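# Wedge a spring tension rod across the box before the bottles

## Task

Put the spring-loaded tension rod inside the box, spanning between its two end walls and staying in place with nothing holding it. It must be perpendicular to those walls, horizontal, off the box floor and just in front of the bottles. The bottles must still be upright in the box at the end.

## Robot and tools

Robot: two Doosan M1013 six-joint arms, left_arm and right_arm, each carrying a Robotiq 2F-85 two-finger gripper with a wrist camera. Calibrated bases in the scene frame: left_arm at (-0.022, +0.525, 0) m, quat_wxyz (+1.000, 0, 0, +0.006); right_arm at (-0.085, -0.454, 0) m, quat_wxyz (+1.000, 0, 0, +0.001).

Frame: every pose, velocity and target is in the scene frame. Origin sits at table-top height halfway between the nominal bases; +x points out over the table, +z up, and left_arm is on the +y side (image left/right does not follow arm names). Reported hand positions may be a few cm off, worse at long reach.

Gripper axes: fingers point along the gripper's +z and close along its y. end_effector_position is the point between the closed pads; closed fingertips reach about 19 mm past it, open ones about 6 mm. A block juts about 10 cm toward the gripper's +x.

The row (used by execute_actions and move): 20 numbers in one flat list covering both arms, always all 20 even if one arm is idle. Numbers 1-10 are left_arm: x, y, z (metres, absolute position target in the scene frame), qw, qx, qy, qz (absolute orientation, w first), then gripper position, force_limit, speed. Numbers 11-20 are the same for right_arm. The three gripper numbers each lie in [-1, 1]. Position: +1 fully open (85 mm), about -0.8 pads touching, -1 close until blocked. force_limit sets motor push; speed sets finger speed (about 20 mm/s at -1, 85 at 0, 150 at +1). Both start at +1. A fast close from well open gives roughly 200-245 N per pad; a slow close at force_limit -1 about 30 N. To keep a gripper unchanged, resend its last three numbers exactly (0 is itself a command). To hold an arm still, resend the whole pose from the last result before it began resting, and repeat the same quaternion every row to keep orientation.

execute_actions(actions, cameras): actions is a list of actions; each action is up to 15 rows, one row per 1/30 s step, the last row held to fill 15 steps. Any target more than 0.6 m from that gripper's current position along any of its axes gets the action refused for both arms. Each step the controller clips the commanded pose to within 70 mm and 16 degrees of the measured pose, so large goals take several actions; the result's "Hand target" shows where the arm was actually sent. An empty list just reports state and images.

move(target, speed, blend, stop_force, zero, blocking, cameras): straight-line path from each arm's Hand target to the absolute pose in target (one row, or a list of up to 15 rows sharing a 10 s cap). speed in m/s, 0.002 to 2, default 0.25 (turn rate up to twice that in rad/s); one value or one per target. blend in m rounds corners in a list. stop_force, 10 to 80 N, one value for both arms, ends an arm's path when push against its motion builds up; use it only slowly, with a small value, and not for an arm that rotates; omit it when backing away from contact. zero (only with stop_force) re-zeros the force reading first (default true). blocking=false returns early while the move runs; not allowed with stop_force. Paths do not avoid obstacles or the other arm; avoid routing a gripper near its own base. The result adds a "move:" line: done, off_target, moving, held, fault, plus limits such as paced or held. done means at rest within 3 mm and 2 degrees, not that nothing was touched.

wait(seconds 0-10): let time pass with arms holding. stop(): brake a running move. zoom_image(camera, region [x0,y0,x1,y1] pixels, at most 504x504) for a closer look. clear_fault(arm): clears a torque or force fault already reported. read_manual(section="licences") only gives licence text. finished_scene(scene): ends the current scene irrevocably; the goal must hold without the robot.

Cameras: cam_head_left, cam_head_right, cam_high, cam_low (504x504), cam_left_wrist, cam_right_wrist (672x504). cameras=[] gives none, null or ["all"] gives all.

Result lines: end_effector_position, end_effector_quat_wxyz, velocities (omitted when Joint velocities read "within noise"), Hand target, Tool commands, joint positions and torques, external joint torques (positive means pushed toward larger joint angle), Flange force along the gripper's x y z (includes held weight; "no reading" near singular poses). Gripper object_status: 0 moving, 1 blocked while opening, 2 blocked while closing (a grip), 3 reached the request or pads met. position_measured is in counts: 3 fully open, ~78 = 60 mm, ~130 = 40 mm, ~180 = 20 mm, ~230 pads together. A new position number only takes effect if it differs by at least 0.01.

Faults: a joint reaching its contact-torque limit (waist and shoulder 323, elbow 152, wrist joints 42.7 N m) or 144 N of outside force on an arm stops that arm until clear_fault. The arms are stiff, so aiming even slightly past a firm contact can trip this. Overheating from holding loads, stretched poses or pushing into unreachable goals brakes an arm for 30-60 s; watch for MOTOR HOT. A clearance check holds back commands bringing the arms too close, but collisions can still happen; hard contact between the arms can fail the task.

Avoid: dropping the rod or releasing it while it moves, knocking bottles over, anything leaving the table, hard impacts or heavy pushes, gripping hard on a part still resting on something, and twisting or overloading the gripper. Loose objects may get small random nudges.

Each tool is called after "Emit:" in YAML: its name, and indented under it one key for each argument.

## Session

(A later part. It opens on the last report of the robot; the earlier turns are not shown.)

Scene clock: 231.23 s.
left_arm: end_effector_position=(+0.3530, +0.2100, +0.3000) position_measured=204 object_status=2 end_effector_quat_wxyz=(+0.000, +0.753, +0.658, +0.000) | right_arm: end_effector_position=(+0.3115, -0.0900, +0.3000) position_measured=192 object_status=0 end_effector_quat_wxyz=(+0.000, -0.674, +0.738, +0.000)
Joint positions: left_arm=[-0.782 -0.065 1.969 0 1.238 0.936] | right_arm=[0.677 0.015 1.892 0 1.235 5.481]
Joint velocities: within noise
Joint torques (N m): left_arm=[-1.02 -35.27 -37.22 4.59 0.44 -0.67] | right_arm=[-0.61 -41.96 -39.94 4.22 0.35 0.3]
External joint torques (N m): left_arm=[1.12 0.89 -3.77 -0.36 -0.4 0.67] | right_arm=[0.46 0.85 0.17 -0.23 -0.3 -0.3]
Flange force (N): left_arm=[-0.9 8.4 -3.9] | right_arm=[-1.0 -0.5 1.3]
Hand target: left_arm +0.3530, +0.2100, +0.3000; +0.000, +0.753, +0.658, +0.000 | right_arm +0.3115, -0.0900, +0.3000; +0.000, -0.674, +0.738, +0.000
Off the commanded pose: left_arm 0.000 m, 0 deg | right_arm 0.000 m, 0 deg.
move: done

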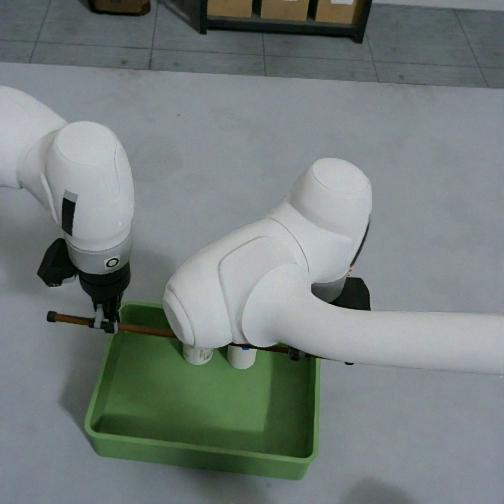

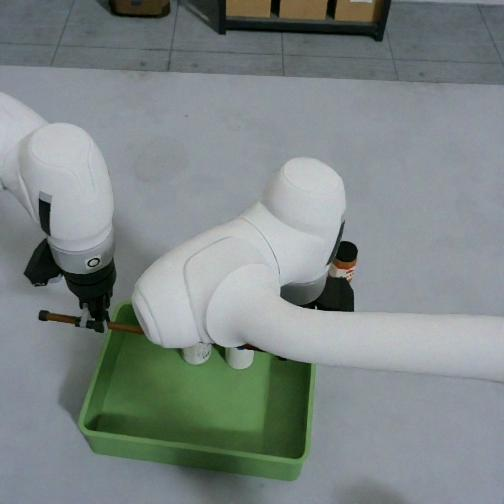

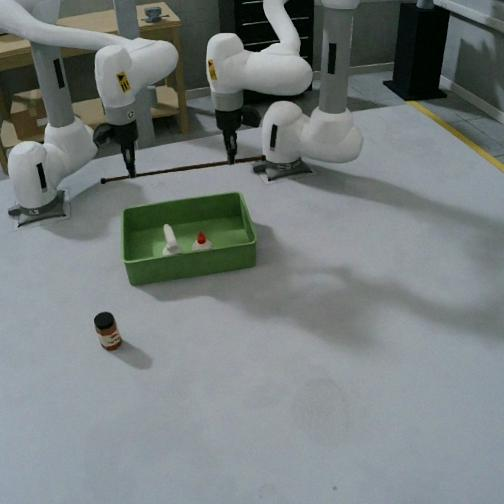

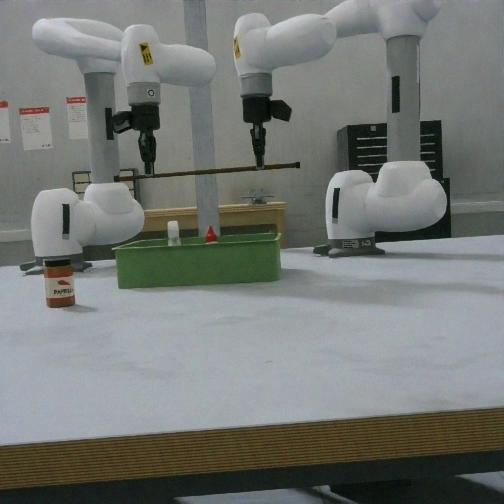

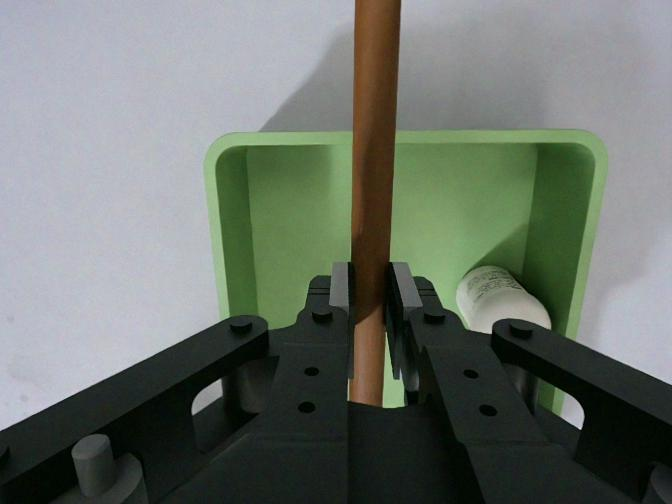

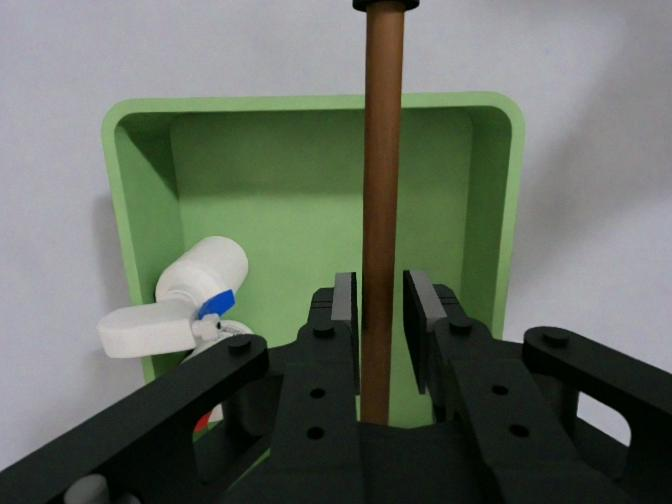

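Emit:
move:
  target:
    - [0.353,0.21,0.30,0,0.7530,0.6580,0,-0.98,1,-1,0.308,-0.134,0.30,0,0.6743,-0.7385,0,-0.5,-0.5,-1]
    - [0.353,0.21,0.30,0,0.7530,0.6580,0,-0.98,1,-1,0.308,-0.134,0.30,0,0.6743,-0.7385,0,-1,1,-1]
  speed: 0.05

Scene clock: 244.53 s.
left_arm: end_effector_position=(+0.3530, +0.2100, +0.3000) position_measured=204 object_status=2 end_effector_quat_wxyz=(+0.000, +0.753, +0.658, +0.000) | right_arm: end_effector_position=(+0.3080, -0.1340, +0.3000) position_measured=210 object_status=0 end_effector_quat_wxyz=(+0.000, -0.674, +0.738, +0.000)
Joint positions: left_arm=[-0.782 -0.065 1.969 0 1.238 0.936] | right_arm=[0.613 -0.036 1.942 0 1.236 5.418]
Joint velocities: within noise
Joint torques (N m): left_arm=[-1.32 -35.24 -37.8 4.77 0.15 -0.54] | right_arm=[0.31 -37.3 -39.78 4.31 0.46 -0.28]
External joint torques (N m): left_arm=[1.36 1.45 -3.01 -0.55 -0.11 0.54] | right_arm=[-0.19 1.38 -0.02 -0.3 -0.43 0.28]
Flange force (N): left_arm=[-0.6 8.2 -3.1] | right_arm=[-1.8 -1.5 1.6]
Hand target: left_arm +0.3530, +0.2100, +0.3000; +0.000, +0.753, +0.658, +0.000 | right_arm +0.3080, -0.1340, +0.3000; +0.000, -0.674, +0.738, +0.000
Off the commanded pose: left_arm 0.000 m, 0 deg | right_arm 0.000 m, 0 deg.
move: done

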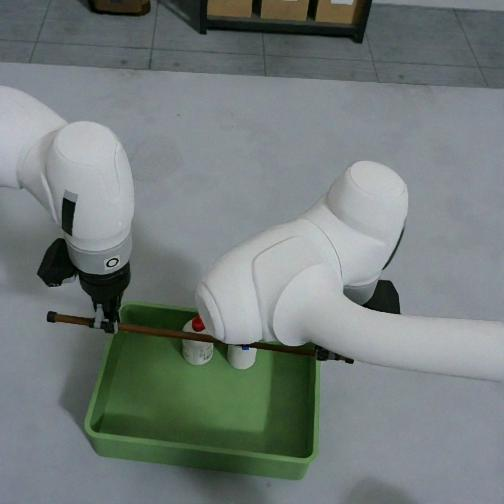

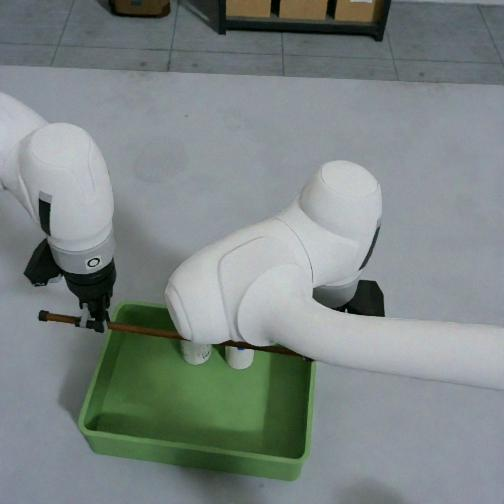

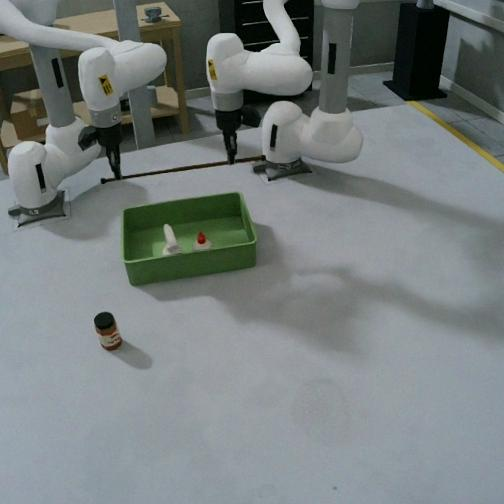

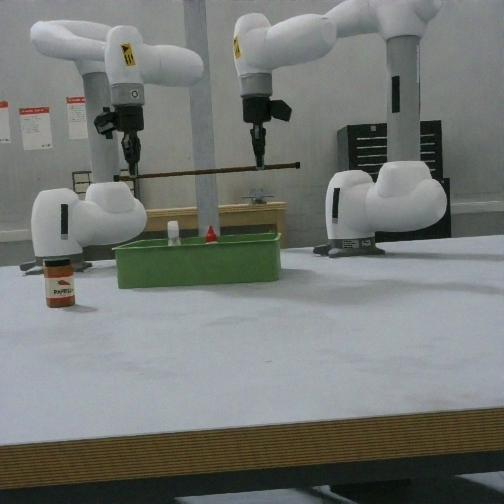

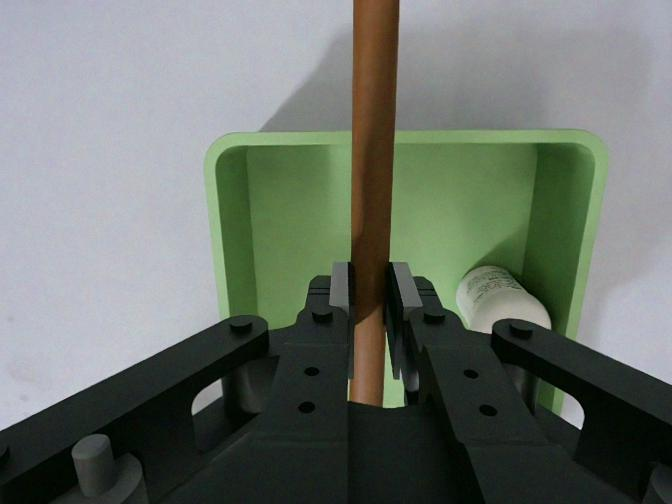

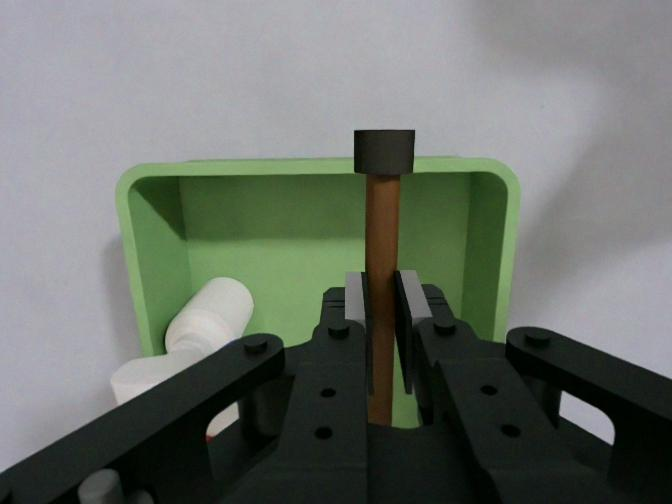

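Emit:
move:
  target: [0.3512,0.19,0.30,0,0.7530,0.6580,0,-0.98,1,-1,0.3089,-0.124,0.30,0,0.6743,-0.7385,0,-1,1,-1]
  speed: 0.03
  cameras: ["cam_left_wrist","cam_right_wrist","cam_high"]

Scene clock: 258.17 s.
left_arm: end_effector_position=(+0.3512, +0.1900, +0.3000) position_measured=204 object_status=2 end_effector_quat_wxyz=(+0.000, +0.753, +0.658, +0.000) | right_arm: end_effector_position=(+0.3089, -0.1240, +0.3000) position_measured=210 object_status=2 end_effector_quat_wxyz=(+0.000, -0.674, +0.738, +0.000)
Joint positions: left_arm=[-0.813 -0.046 1.951 0 1.236 0.905] | right_arm=[0.628 -0.025 1.931 0 1.235 5.433]
Joint velocities: within noise
Joint torques (N m): left_arm=[-4.08 -36.27 -40.75 2.91 -1.86 -0.8] | right_arm=[4.3 -37.27 -42.21 6.44 -1.08 -0.29]
External joint torques (N m): left_arm=[4.37 -0.28 -0.15 1.33 1.91 0.8] | right_arm=[-4.58 0.22 2.4 -2.45 1.12 0.29]
Flange force (N): left_arm=[8.3 6.1 -4.0] | right_arm=[8.8 -3.1 1.2]
Hand target: left_arm +0.3512, +0.1900, +0.3000; +0.000, +0.753, +0.658, +0.000 | right_arm +0.3089, -0.1240, +0.3000; +0.000, -0.674, +0.738, +0.000
Off the commanded pose: left_arm 0.000 m, 0 deg | right_arm 0.000 m, 0 deg.
move: done
Images, in order (width x height): cam_high 504x504, cam_left_wrist 672x504, cam_right_wrist 672x504.

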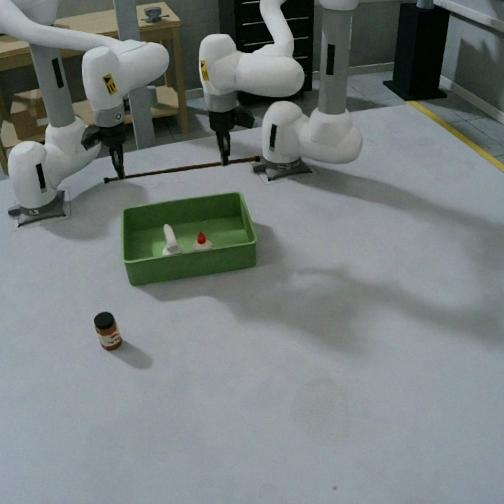

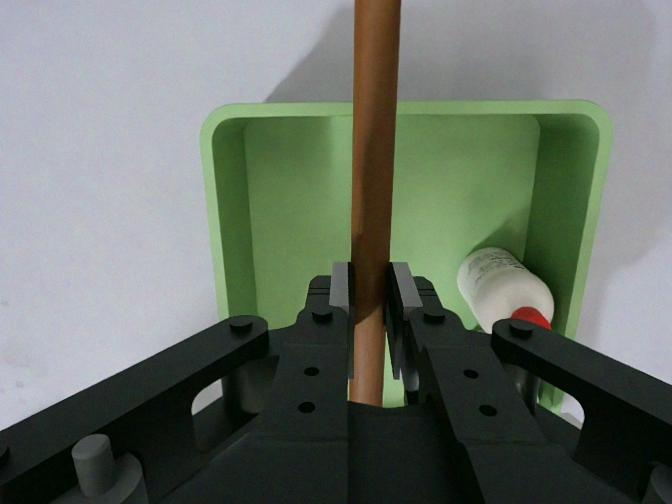

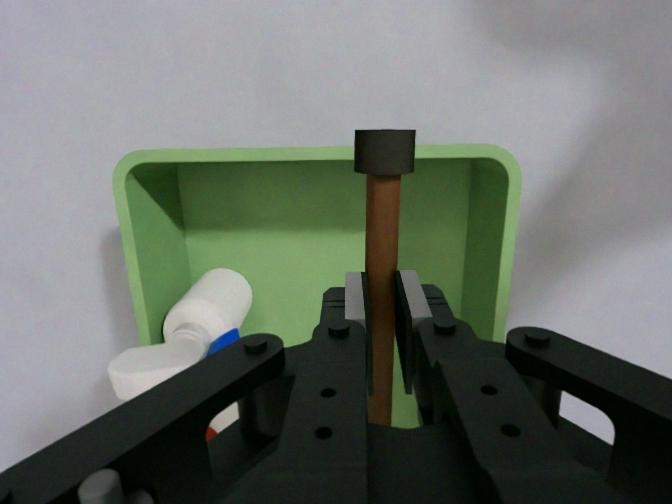

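Emit:
move:
  target: [0.3476,0.148,0.30,0,0.7530,0.6580,0,-0.98,1,-1,0.3112,-0.098,0.30,0,0.6743,-0.7385,0,-1,1,-1]
  speed: 0.03

Scene clock: 265.20 s.
left_arm: end_effector_position=(+0.3476, +0.1480, +0.3000) position_measured=204 object_status=2 end_effector_quat_wxyz=(+0.000, +0.753, +0.658, +0.000) | right_arm: end_effector_position=(+0.3112, -0.0980, +0.3000) position_measured=210 object_status=2 end_effector_quat_wxyz=(+0.000, -0.674, +0.738, +0.000)
Joint positions: left_arm=[-0.874 -0.002 1.909 0 1.235 0.844] | right_arm=[0.665 0.006 1.901 0 1.235 5.47]
Joint velocities: within noise
Joint torques (N m): left_arm=[-4.29 -40.68 -42.92 2.79 -3.35 -1.19] | right_arm=[6.54 -39.72 -42.44 7.52 -1.22 -0.52]
External joint torques (N m): left_arm=[4.28 -0.21 2.01 1.43 3.4 1.19] | right_arm=[-6.5 -0.58 2.64 -3.52 1.26 0.52]
Flange force (N): left_arm=[10.0 4.1 -3.9] | right_arm=[12.0 -4.2 0.8]
Hand target: left_arm +0.3476, +0.1480, +0.3000; +0.000, +0.753, +0.658, +0.000 | right_arm +0.3112, -0.0980, +0.3000; +0.000, -0.674, +0.738, +0.000
Off the commanded pose: left_arm 0.000 m, 0 deg | right_arm 0.000 m, 0 deg.
move: done

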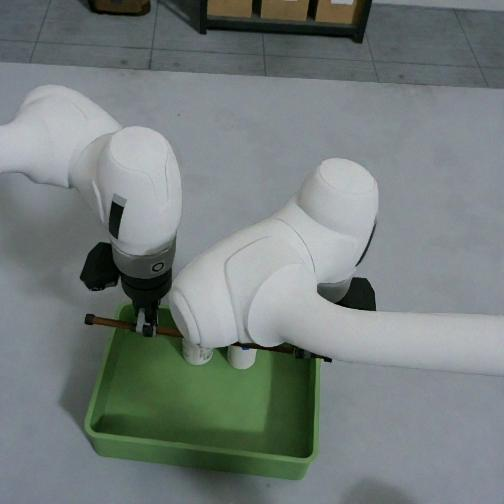

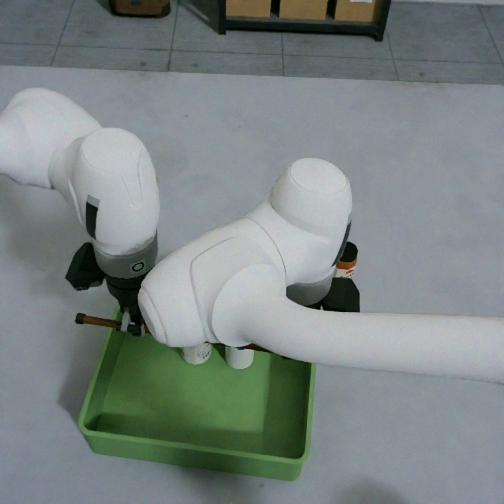

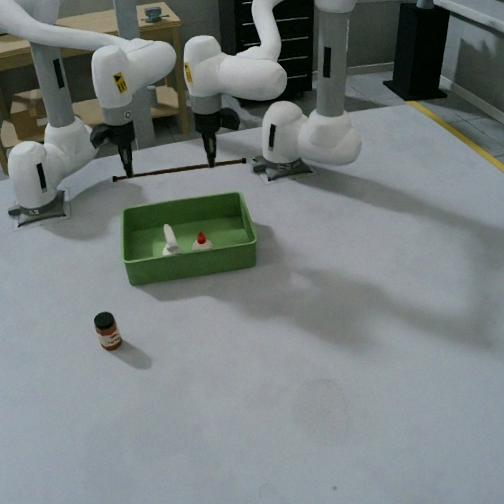

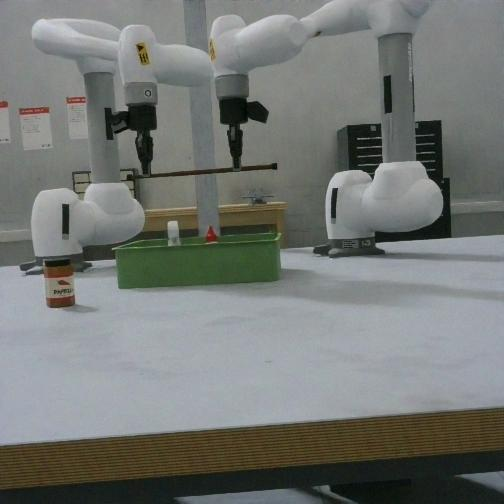

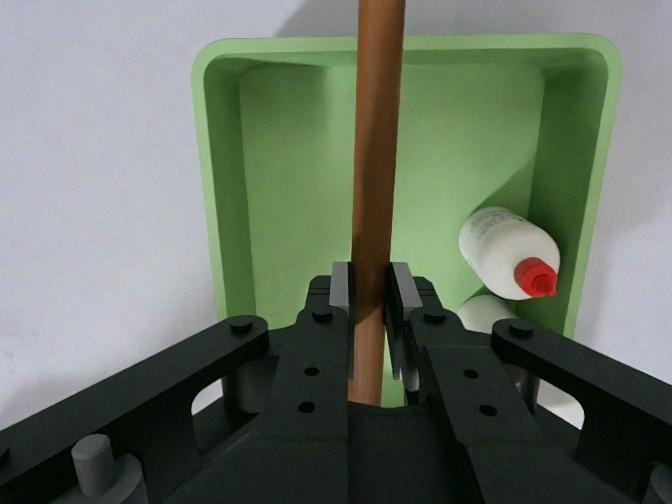

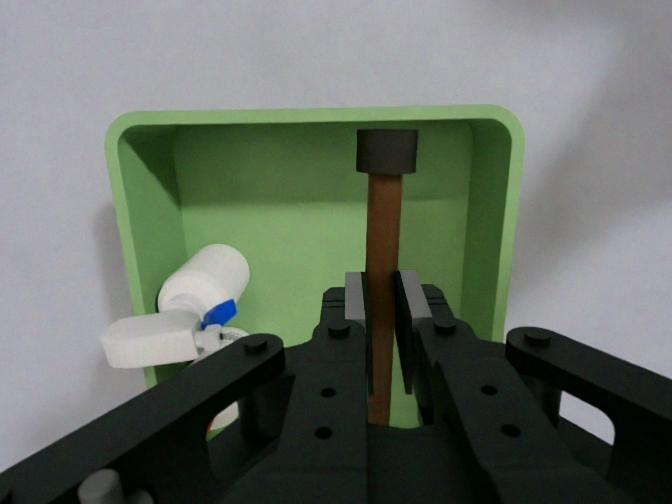

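Emit:
move:
  target: [0.3476,0.148,0.17,0,0.7530,0.6580,0,-0.98,1,-1,0.3112,-0.098,0.17,0,0.6743,-0.7385,0,-1,1,-1]
  speed: 0.08

Scene clock: 275.10 s.
left_arm: end_effector_position=(+0.3476, +0.1480, +0.1700) position_measured=204 object_status=2 end_effector_quat_wxyz=(+0.000, +0.753, +0.658, +0.000) | right_arm: end_effector_position=(+0.3112, -0.0980, +0.1700) position_measured=210 object_status=2 end_effector_quat_wxyz=(+0.000, -0.674, +0.738, +0.000)
Joint positions: left_arm=[-0.874 0.1 2.061 0 0.981 0.844] | right_arm=[0.665 0.107 2.052 0 0.982 5.47]
Joint velocities: within noise
Joint torques (N m): left_arm=[-4.1 -47.94 -39.78 2.51 -3.25 -1.15] | right_arm=[6.26 -46.2 -37.97 6.32 -1.12 -0.55]
External joint torques (N m): left_arm=[4.29 1.23 3.85 1.2 3.29 1.15] | right_arm=[-6.43 0.24 2.95 -2.8 1.16 0.55]
Flange force (N): left_arm=[10.2 3.6 -1.5] | right_arm=[11.3 -4.6 0.9]
Hand target: left_arm +0.3476, +0.1480, +0.1700; +0.000, +0.753, +0.658, +0.000 | right_arm +0.3112, -0.0980, +0.1700; +0.000, -0.674, +0.738, +0.000
Off the commanded pose: left_arm 0.000 m, 0 deg | right_arm 0.000 m, 0 deg.
move: done

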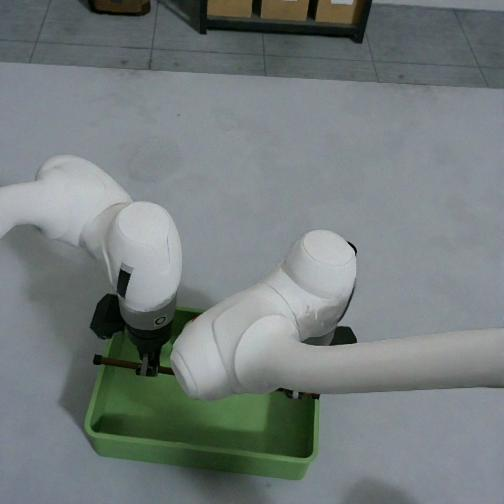

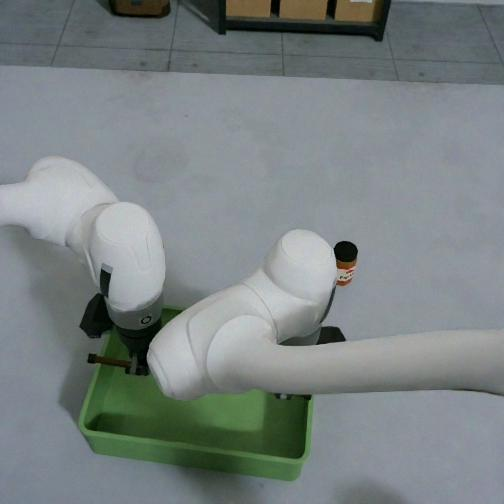

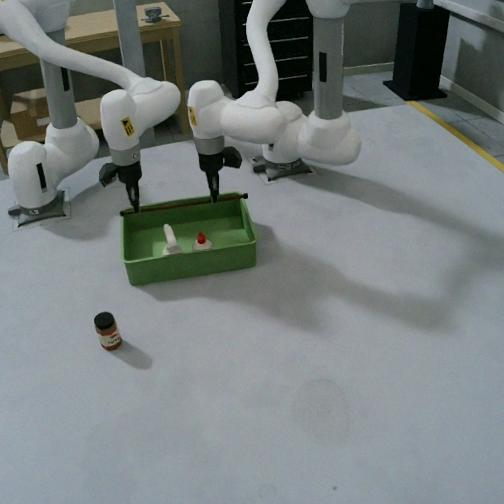

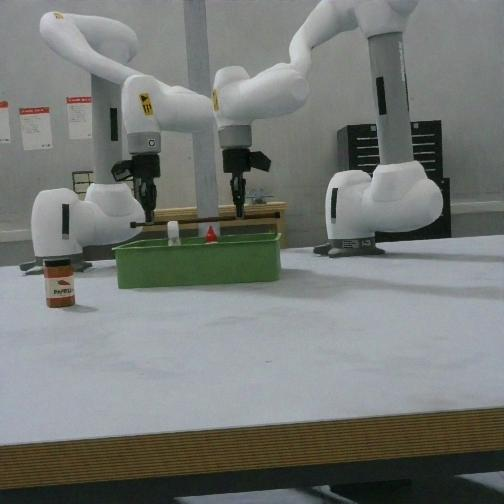

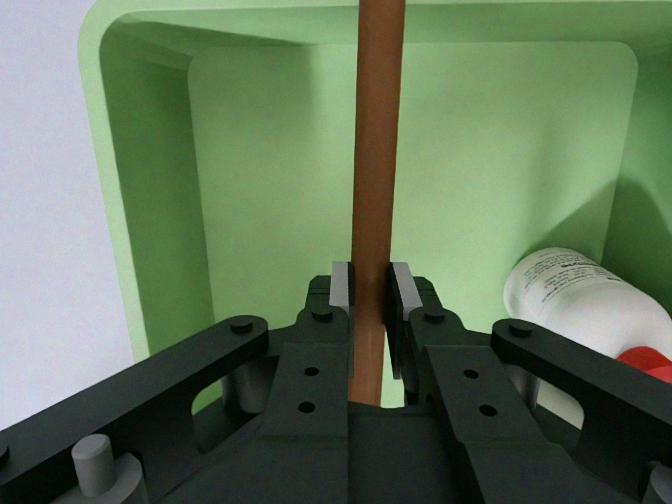

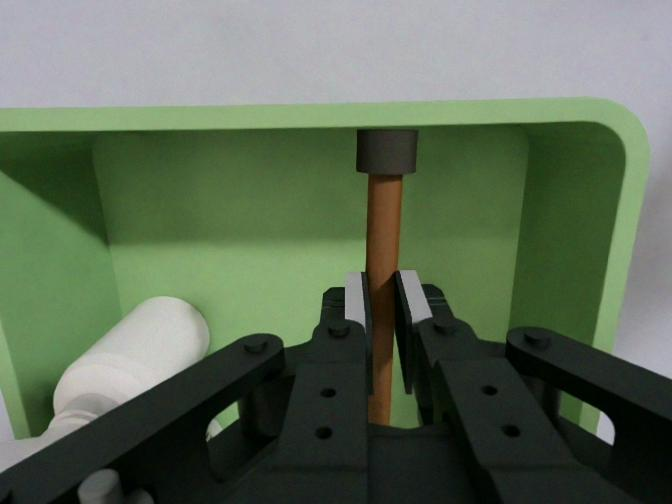

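Emit:
zoom_image:
  camera: "cam_low"
  region: [120, 190, 300, 260]

Emit:
zoom_image:
  camera: "cam_high"
  region: [110, 160, 270, 260]

Emit:
zoom_image:
  camera: "cam_head_left"
  region: [80, 330, 340, 440]

Scaled by 2.800.

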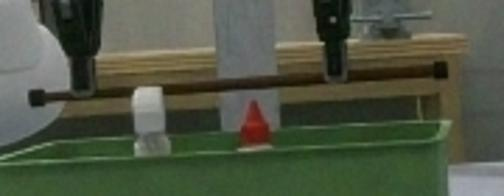

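Scaled by 3.150.

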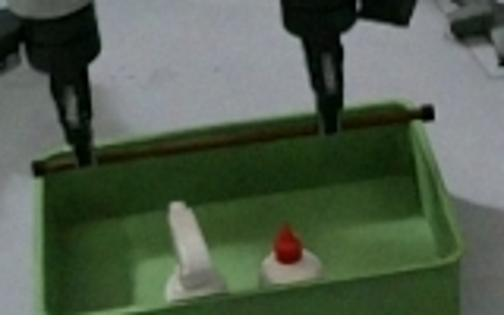

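Scaled by 1.938.

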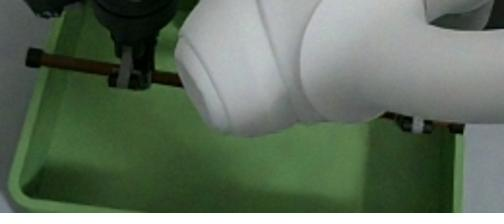

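Emit:
move:
  target: [0.3463,0.132,0.17,0,0.7530,0.6580,0,-0.98,1,-1,0.3117,-0.092,0.17,0,0.6743,-0.7385,0,-1,1,-1]
  speed: 0.02

Emit:
zoom_image:
  camera: "cam_head_left"
  region: [80, 330, 340, 440]

Emit:
zoom_image:
  camera: "cam_high"
  region: [110, 160, 270, 260]

Scene clock: 303.63 s.
left_arm: end_effector_position=(+0.3463, +0.1320, +0.1700) position_measured=204 object_status=2 end_effector_quat_wxyz=(+0.000, +0.753, +0.658, +0.000) | right_arm: end_effector_position=(+0.3117, -0.0920, +0.1700) position_measured=210 object_status=2 end_effector_quat_wxyz=(+0.000, -0.674, +0.738, +0.000)
Joint positions: left_arm=[-0.895 0.116 2.042 0 0.983 0.823] | right_arm=[0.674 0.114 2.045 0 0.983 5.478]
Joint velocities: within noise
Joint torques (N m): left_arm=[-3.56 -49.8 -41.16 2.45 -4 -1.35] | right_arm=[7.52 -47.09 -37.93 6.9 -1.08 -0.66]
External joint torques (N m): left_arm=[3.61 1.29 5.13 1.26 4.05 1.35] | right_arm=[-7.72 0.47 2.82 -3.37 1.11 0.66]
Flange force (N): left_arm=[10.6 1.6 -1.7] | right_arm=[12.4 -6.5 1.0]
Hand target: left_arm +0.3463, +0.1320, +0.1700; +0.000, +0.753, +0.658, +0.000 | right_arm +0.3117, -0.0920, +0.1700; +0.000, -0.674, +0.738, +0.000
Off the commanded pose: left_arm 0.000 m, 0 deg | right_arm 0.000 m, 0 deg.
move: done

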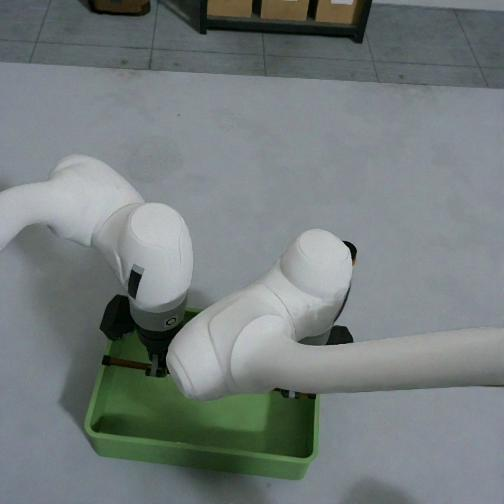

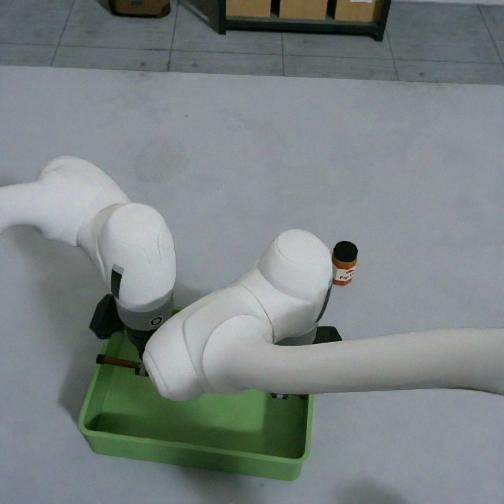

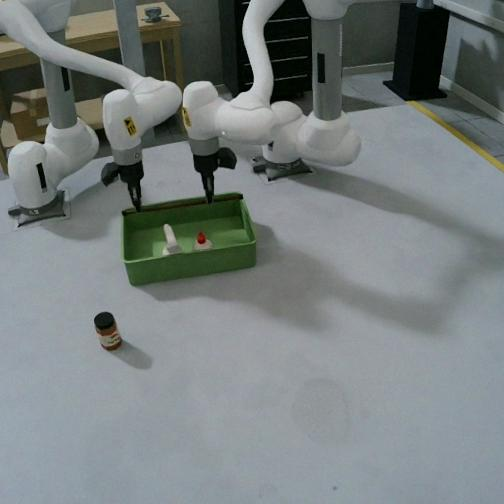

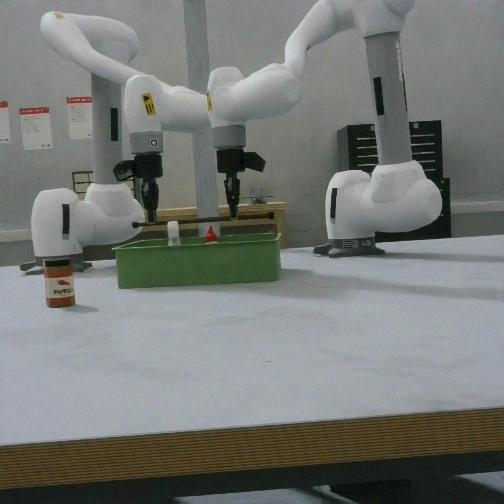

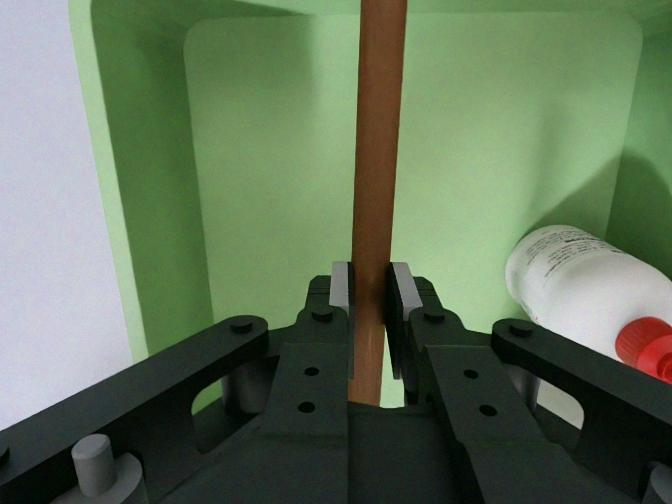

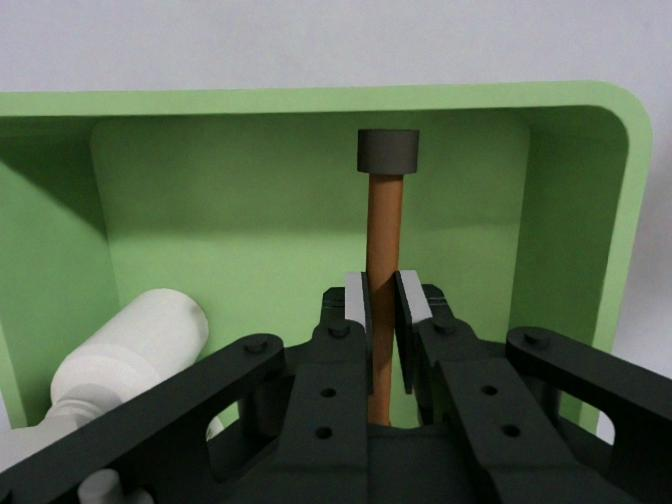

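Scaled by 1.938.

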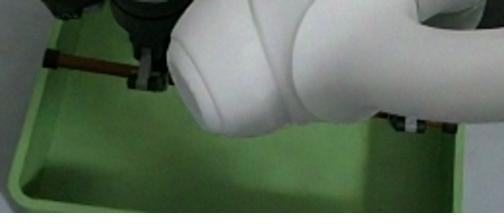

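Scaled by 3.150.

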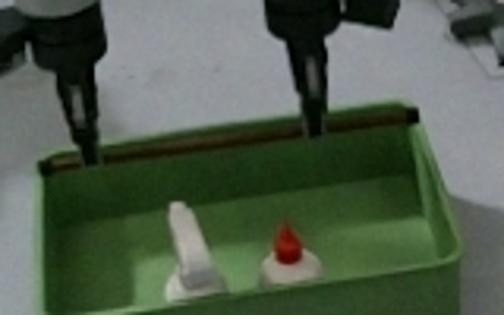

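Emit:
move:
  target:
    - [0.3459,0.128,0.17,0,0.7530,0.6580,0,-0.98,1,-1,0.3116,-0.093,0.17,0,0.6743,-0.7385,0,-1,1,-1]
    - [0.3959,0.128,0.165,0,0.7530,0.6580,0,-0.98,1,-1,0.3616,-0.093,0.165,0,0.6743,-0.7385,0,-1,1,-1]
  speed: 0.04

Emit:
zoom_image:
  camera: "cam_head_left"
  region: [80, 290, 340, 440]

Emit:
zoom_image:
  camera: "cam_high"
  region: [110, 160, 270, 290]

Scene clock: 349.90 s.
left_arm: end_effector_position=(+0.3959, +0.1280, +0.1650) position_measured=204 object_status=2 end_effector_quat_wxyz=(+0.000, +0.753, +0.658, +0.000) | right_arm: end_effector_position=(+0.3616, -0.0930, +0.1650) position_measured=210 object_status=2 end_effector_quat_wxyz=(+0.000, -0.674, +0.738, +0.000)
Joint positions: left_arm=[-0.833 0.177 1.98 0 0.984 0.886] | right_arm=[0.618 0.175 1.983 0 0.984 5.423]
Joint velocities: within noise
Joint torques (N m): left_arm=[-4.63 -56.33 -40.87 2.24 -3.88 -1.29] | right_arm=[8.25 -52.64 -37.45 6.85 -0.92 -0.68]
External joint torques (N m): left_arm=[4.77 1.39 4.88 1.48 3.92 1.29] | right_arm=[-8.15 -0.29 2.37 -3.32 0.95 0.68]
Flange force (N): left_arm=[11.4 2.2 -1.6] | right_arm=[12.9 -5.4 0.1]
Hand target: left_arm +0.3959, +0.1280, +0.1650; +0.000, +0.753, +0.658, +0.000 | right_arm +0.3616, -0.0930, +0.1650; +0.000, -0.674, +0.738, +0.000
Off the commanded pose: left_arm 0.000 m, 0 deg | right_arm 0.000 m, 0 deg.
move: done

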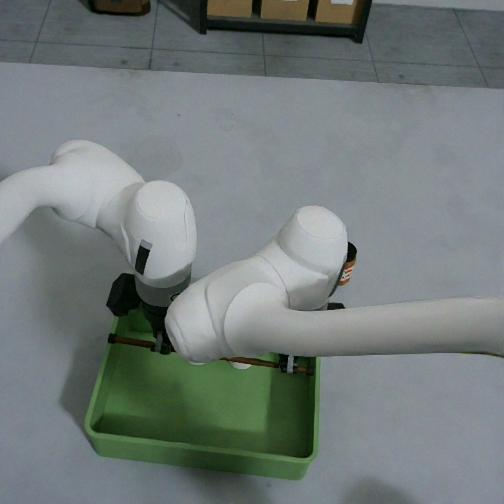

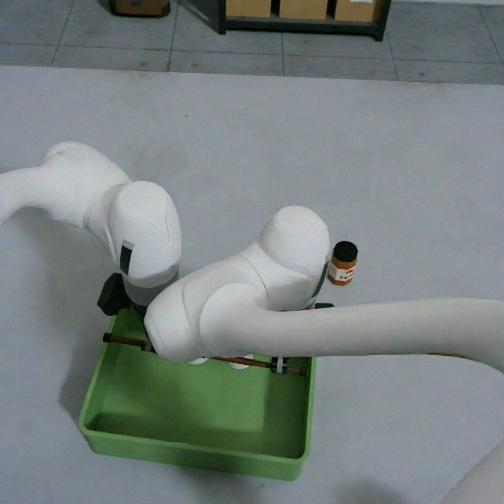

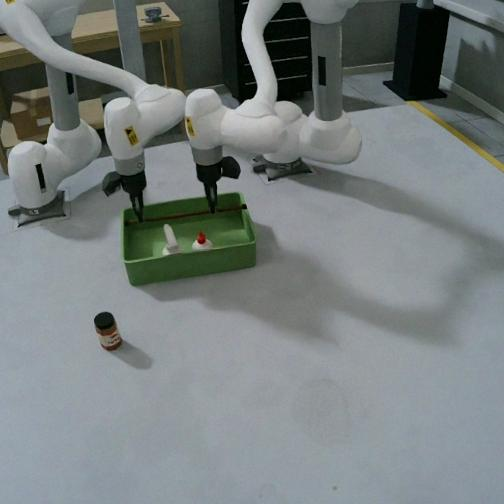

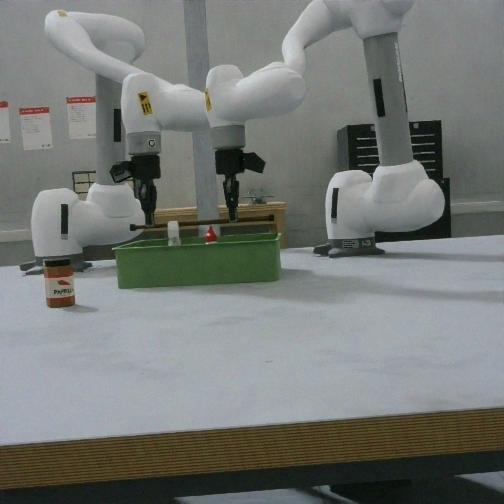

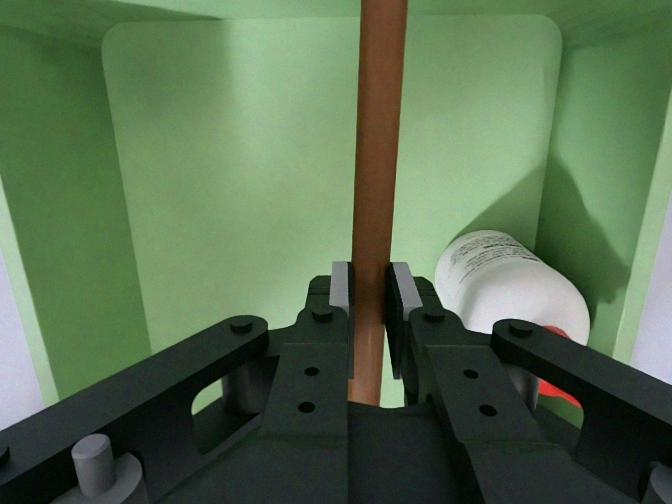

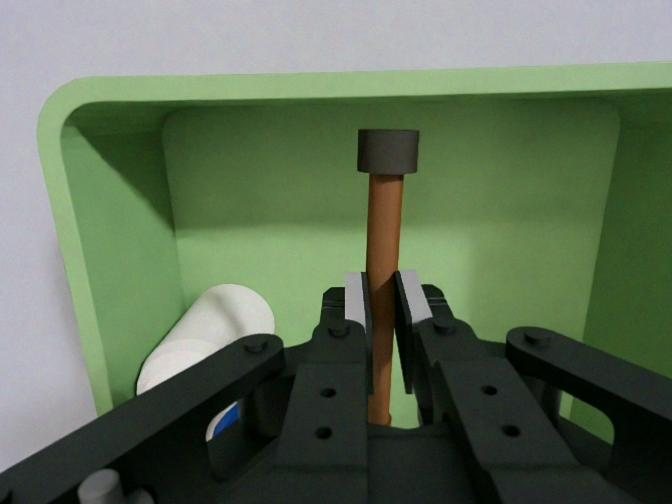

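Scaled by 1.938.

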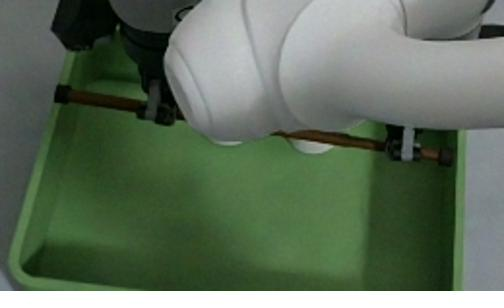

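Scaled by 3.150.

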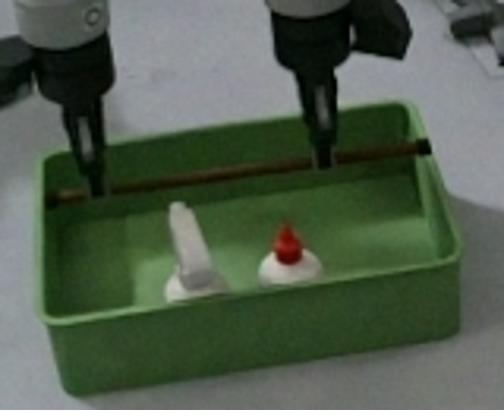

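Emit:
move:
  target:
    - [0.395,0.118,0.165,0,0.7530,0.6580,0,-0.98,1,-1,0.3607,-0.103,0.165,0,0.6743,-0.7385,0,-1,1,-1]
    - [0.395,0.118,0.13,0,0.7530,0.6580,0,-0.98,1,-1,0.3607,-0.103,0.13,0,0.6743,-0.7385,0,-1,1,-1]
  speed: 0.03

Emit:
zoom_image:
  camera: "cam_head_left"
  region: [80, 290, 340, 440]

Emit:
zoom_image:
  camera: "cam_high"
  region: [110, 160, 270, 290]

Emit:
zoom_image:
  camera: "cam_low"
  region: [100, 190, 300, 290]

Scene clock: 390.40 s.
left_arm: end_effector_position=(+0.3950, +0.1180, +0.1300) position_measured=204 object_status=2 end_effector_quat_wxyz=(+0.000, +0.753, +0.658, +0.000) | right_arm: end_effector_position=(+0.3607, -0.1030, +0.1300) position_measured=210 object_status=2 end_effector_quat_wxyz=(+0.000, -0.674, +0.738, +0.000)
Joint positions: left_arm=[-0.845 0.222 2 0 0.919 0.873] | right_arm=[0.604 0.201 2.028 0 0.913 5.409]
Joint velocities: within noise
Joint torques (N m): left_arm=[-4.64 -59.77 -39.71 2.18 -3.67 -1.27] | right_arm=[8.13 -53.72 -35.91 6.49 -0.83 -0.59]
External joint torques (N m): left_arm=[5.11 1.6 5.31 1.38 3.72 1.27] | right_arm=[-8.33 -0.05 2.55 -3.14 0.86 0.59]
Flange force (N): left_arm=[11.9 2.3 -0.9] | right_arm=[13.5 -5.6 0.4]
Hand target: left_arm +0.3950, +0.1180, +0.1300; +0.000, +0.753, +0.658, +0.000 | right_arm +0.3607, -0.1030, +0.1300; +0.000, -0.674, +0.738, +0.000
Off the commanded pose: left_arm 0.000 m, 0 deg | right_arm 0.000 m, 0 deg.
move: done

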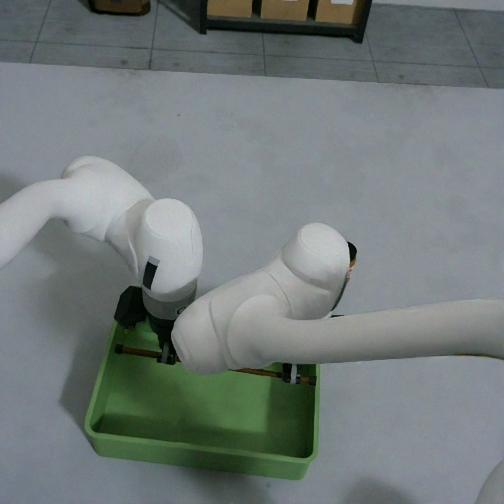

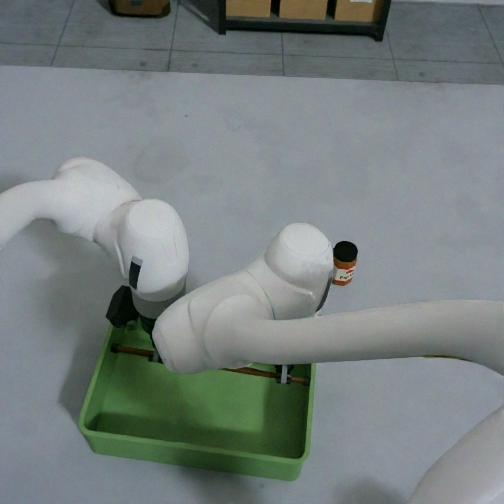

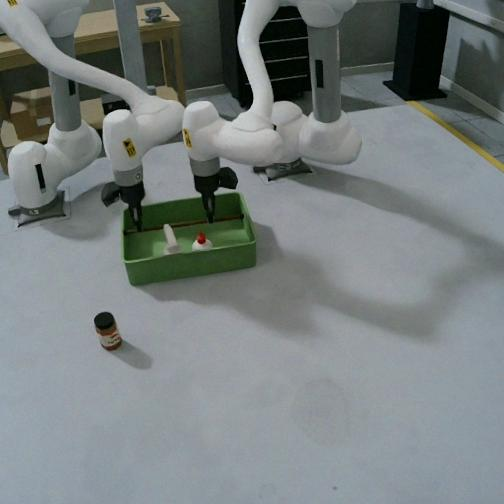

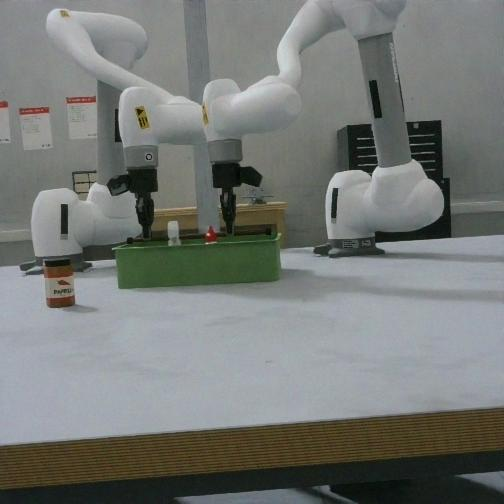

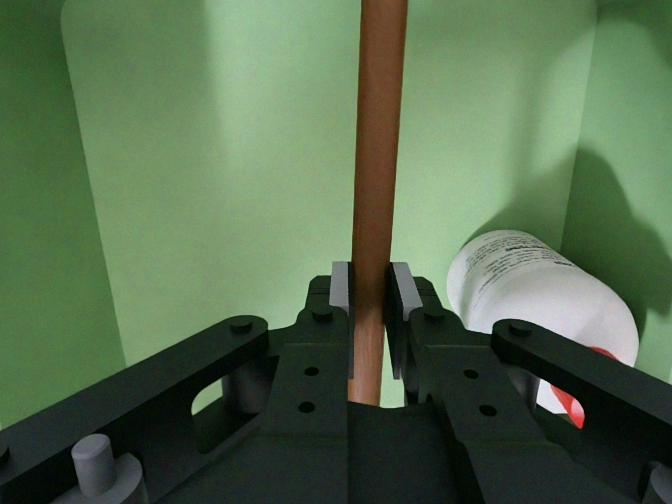

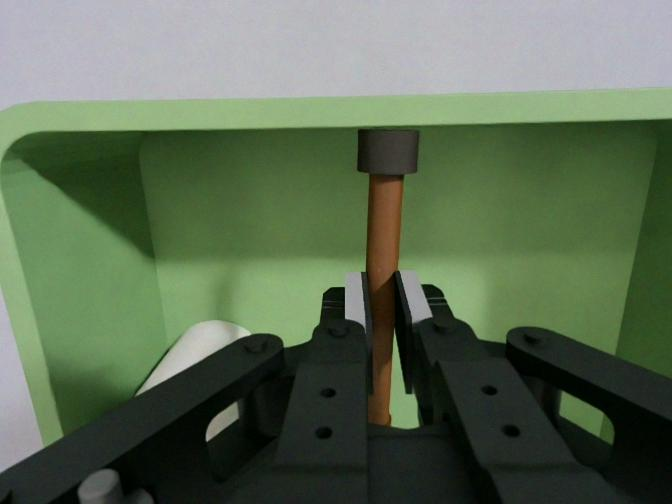

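Scaled by 1.938.

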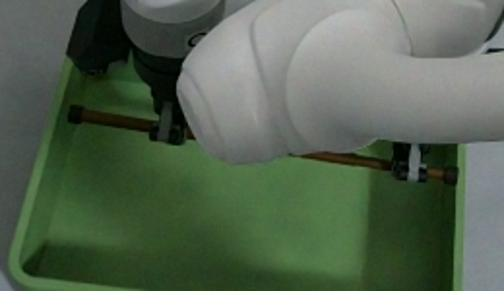

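Scaled by 3.150.

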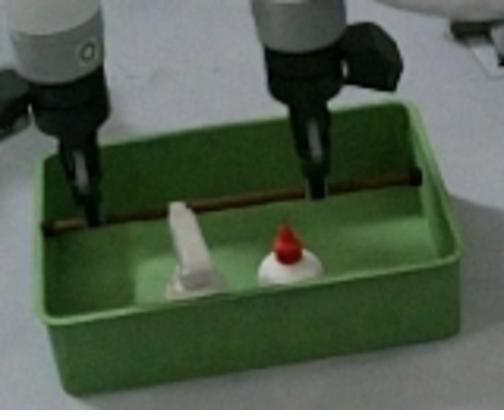

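Scaled by 2.520.

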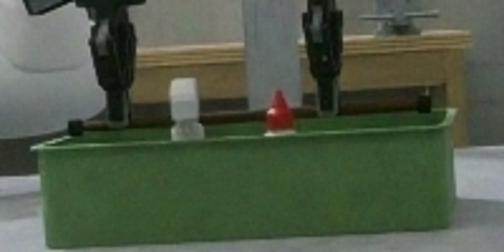

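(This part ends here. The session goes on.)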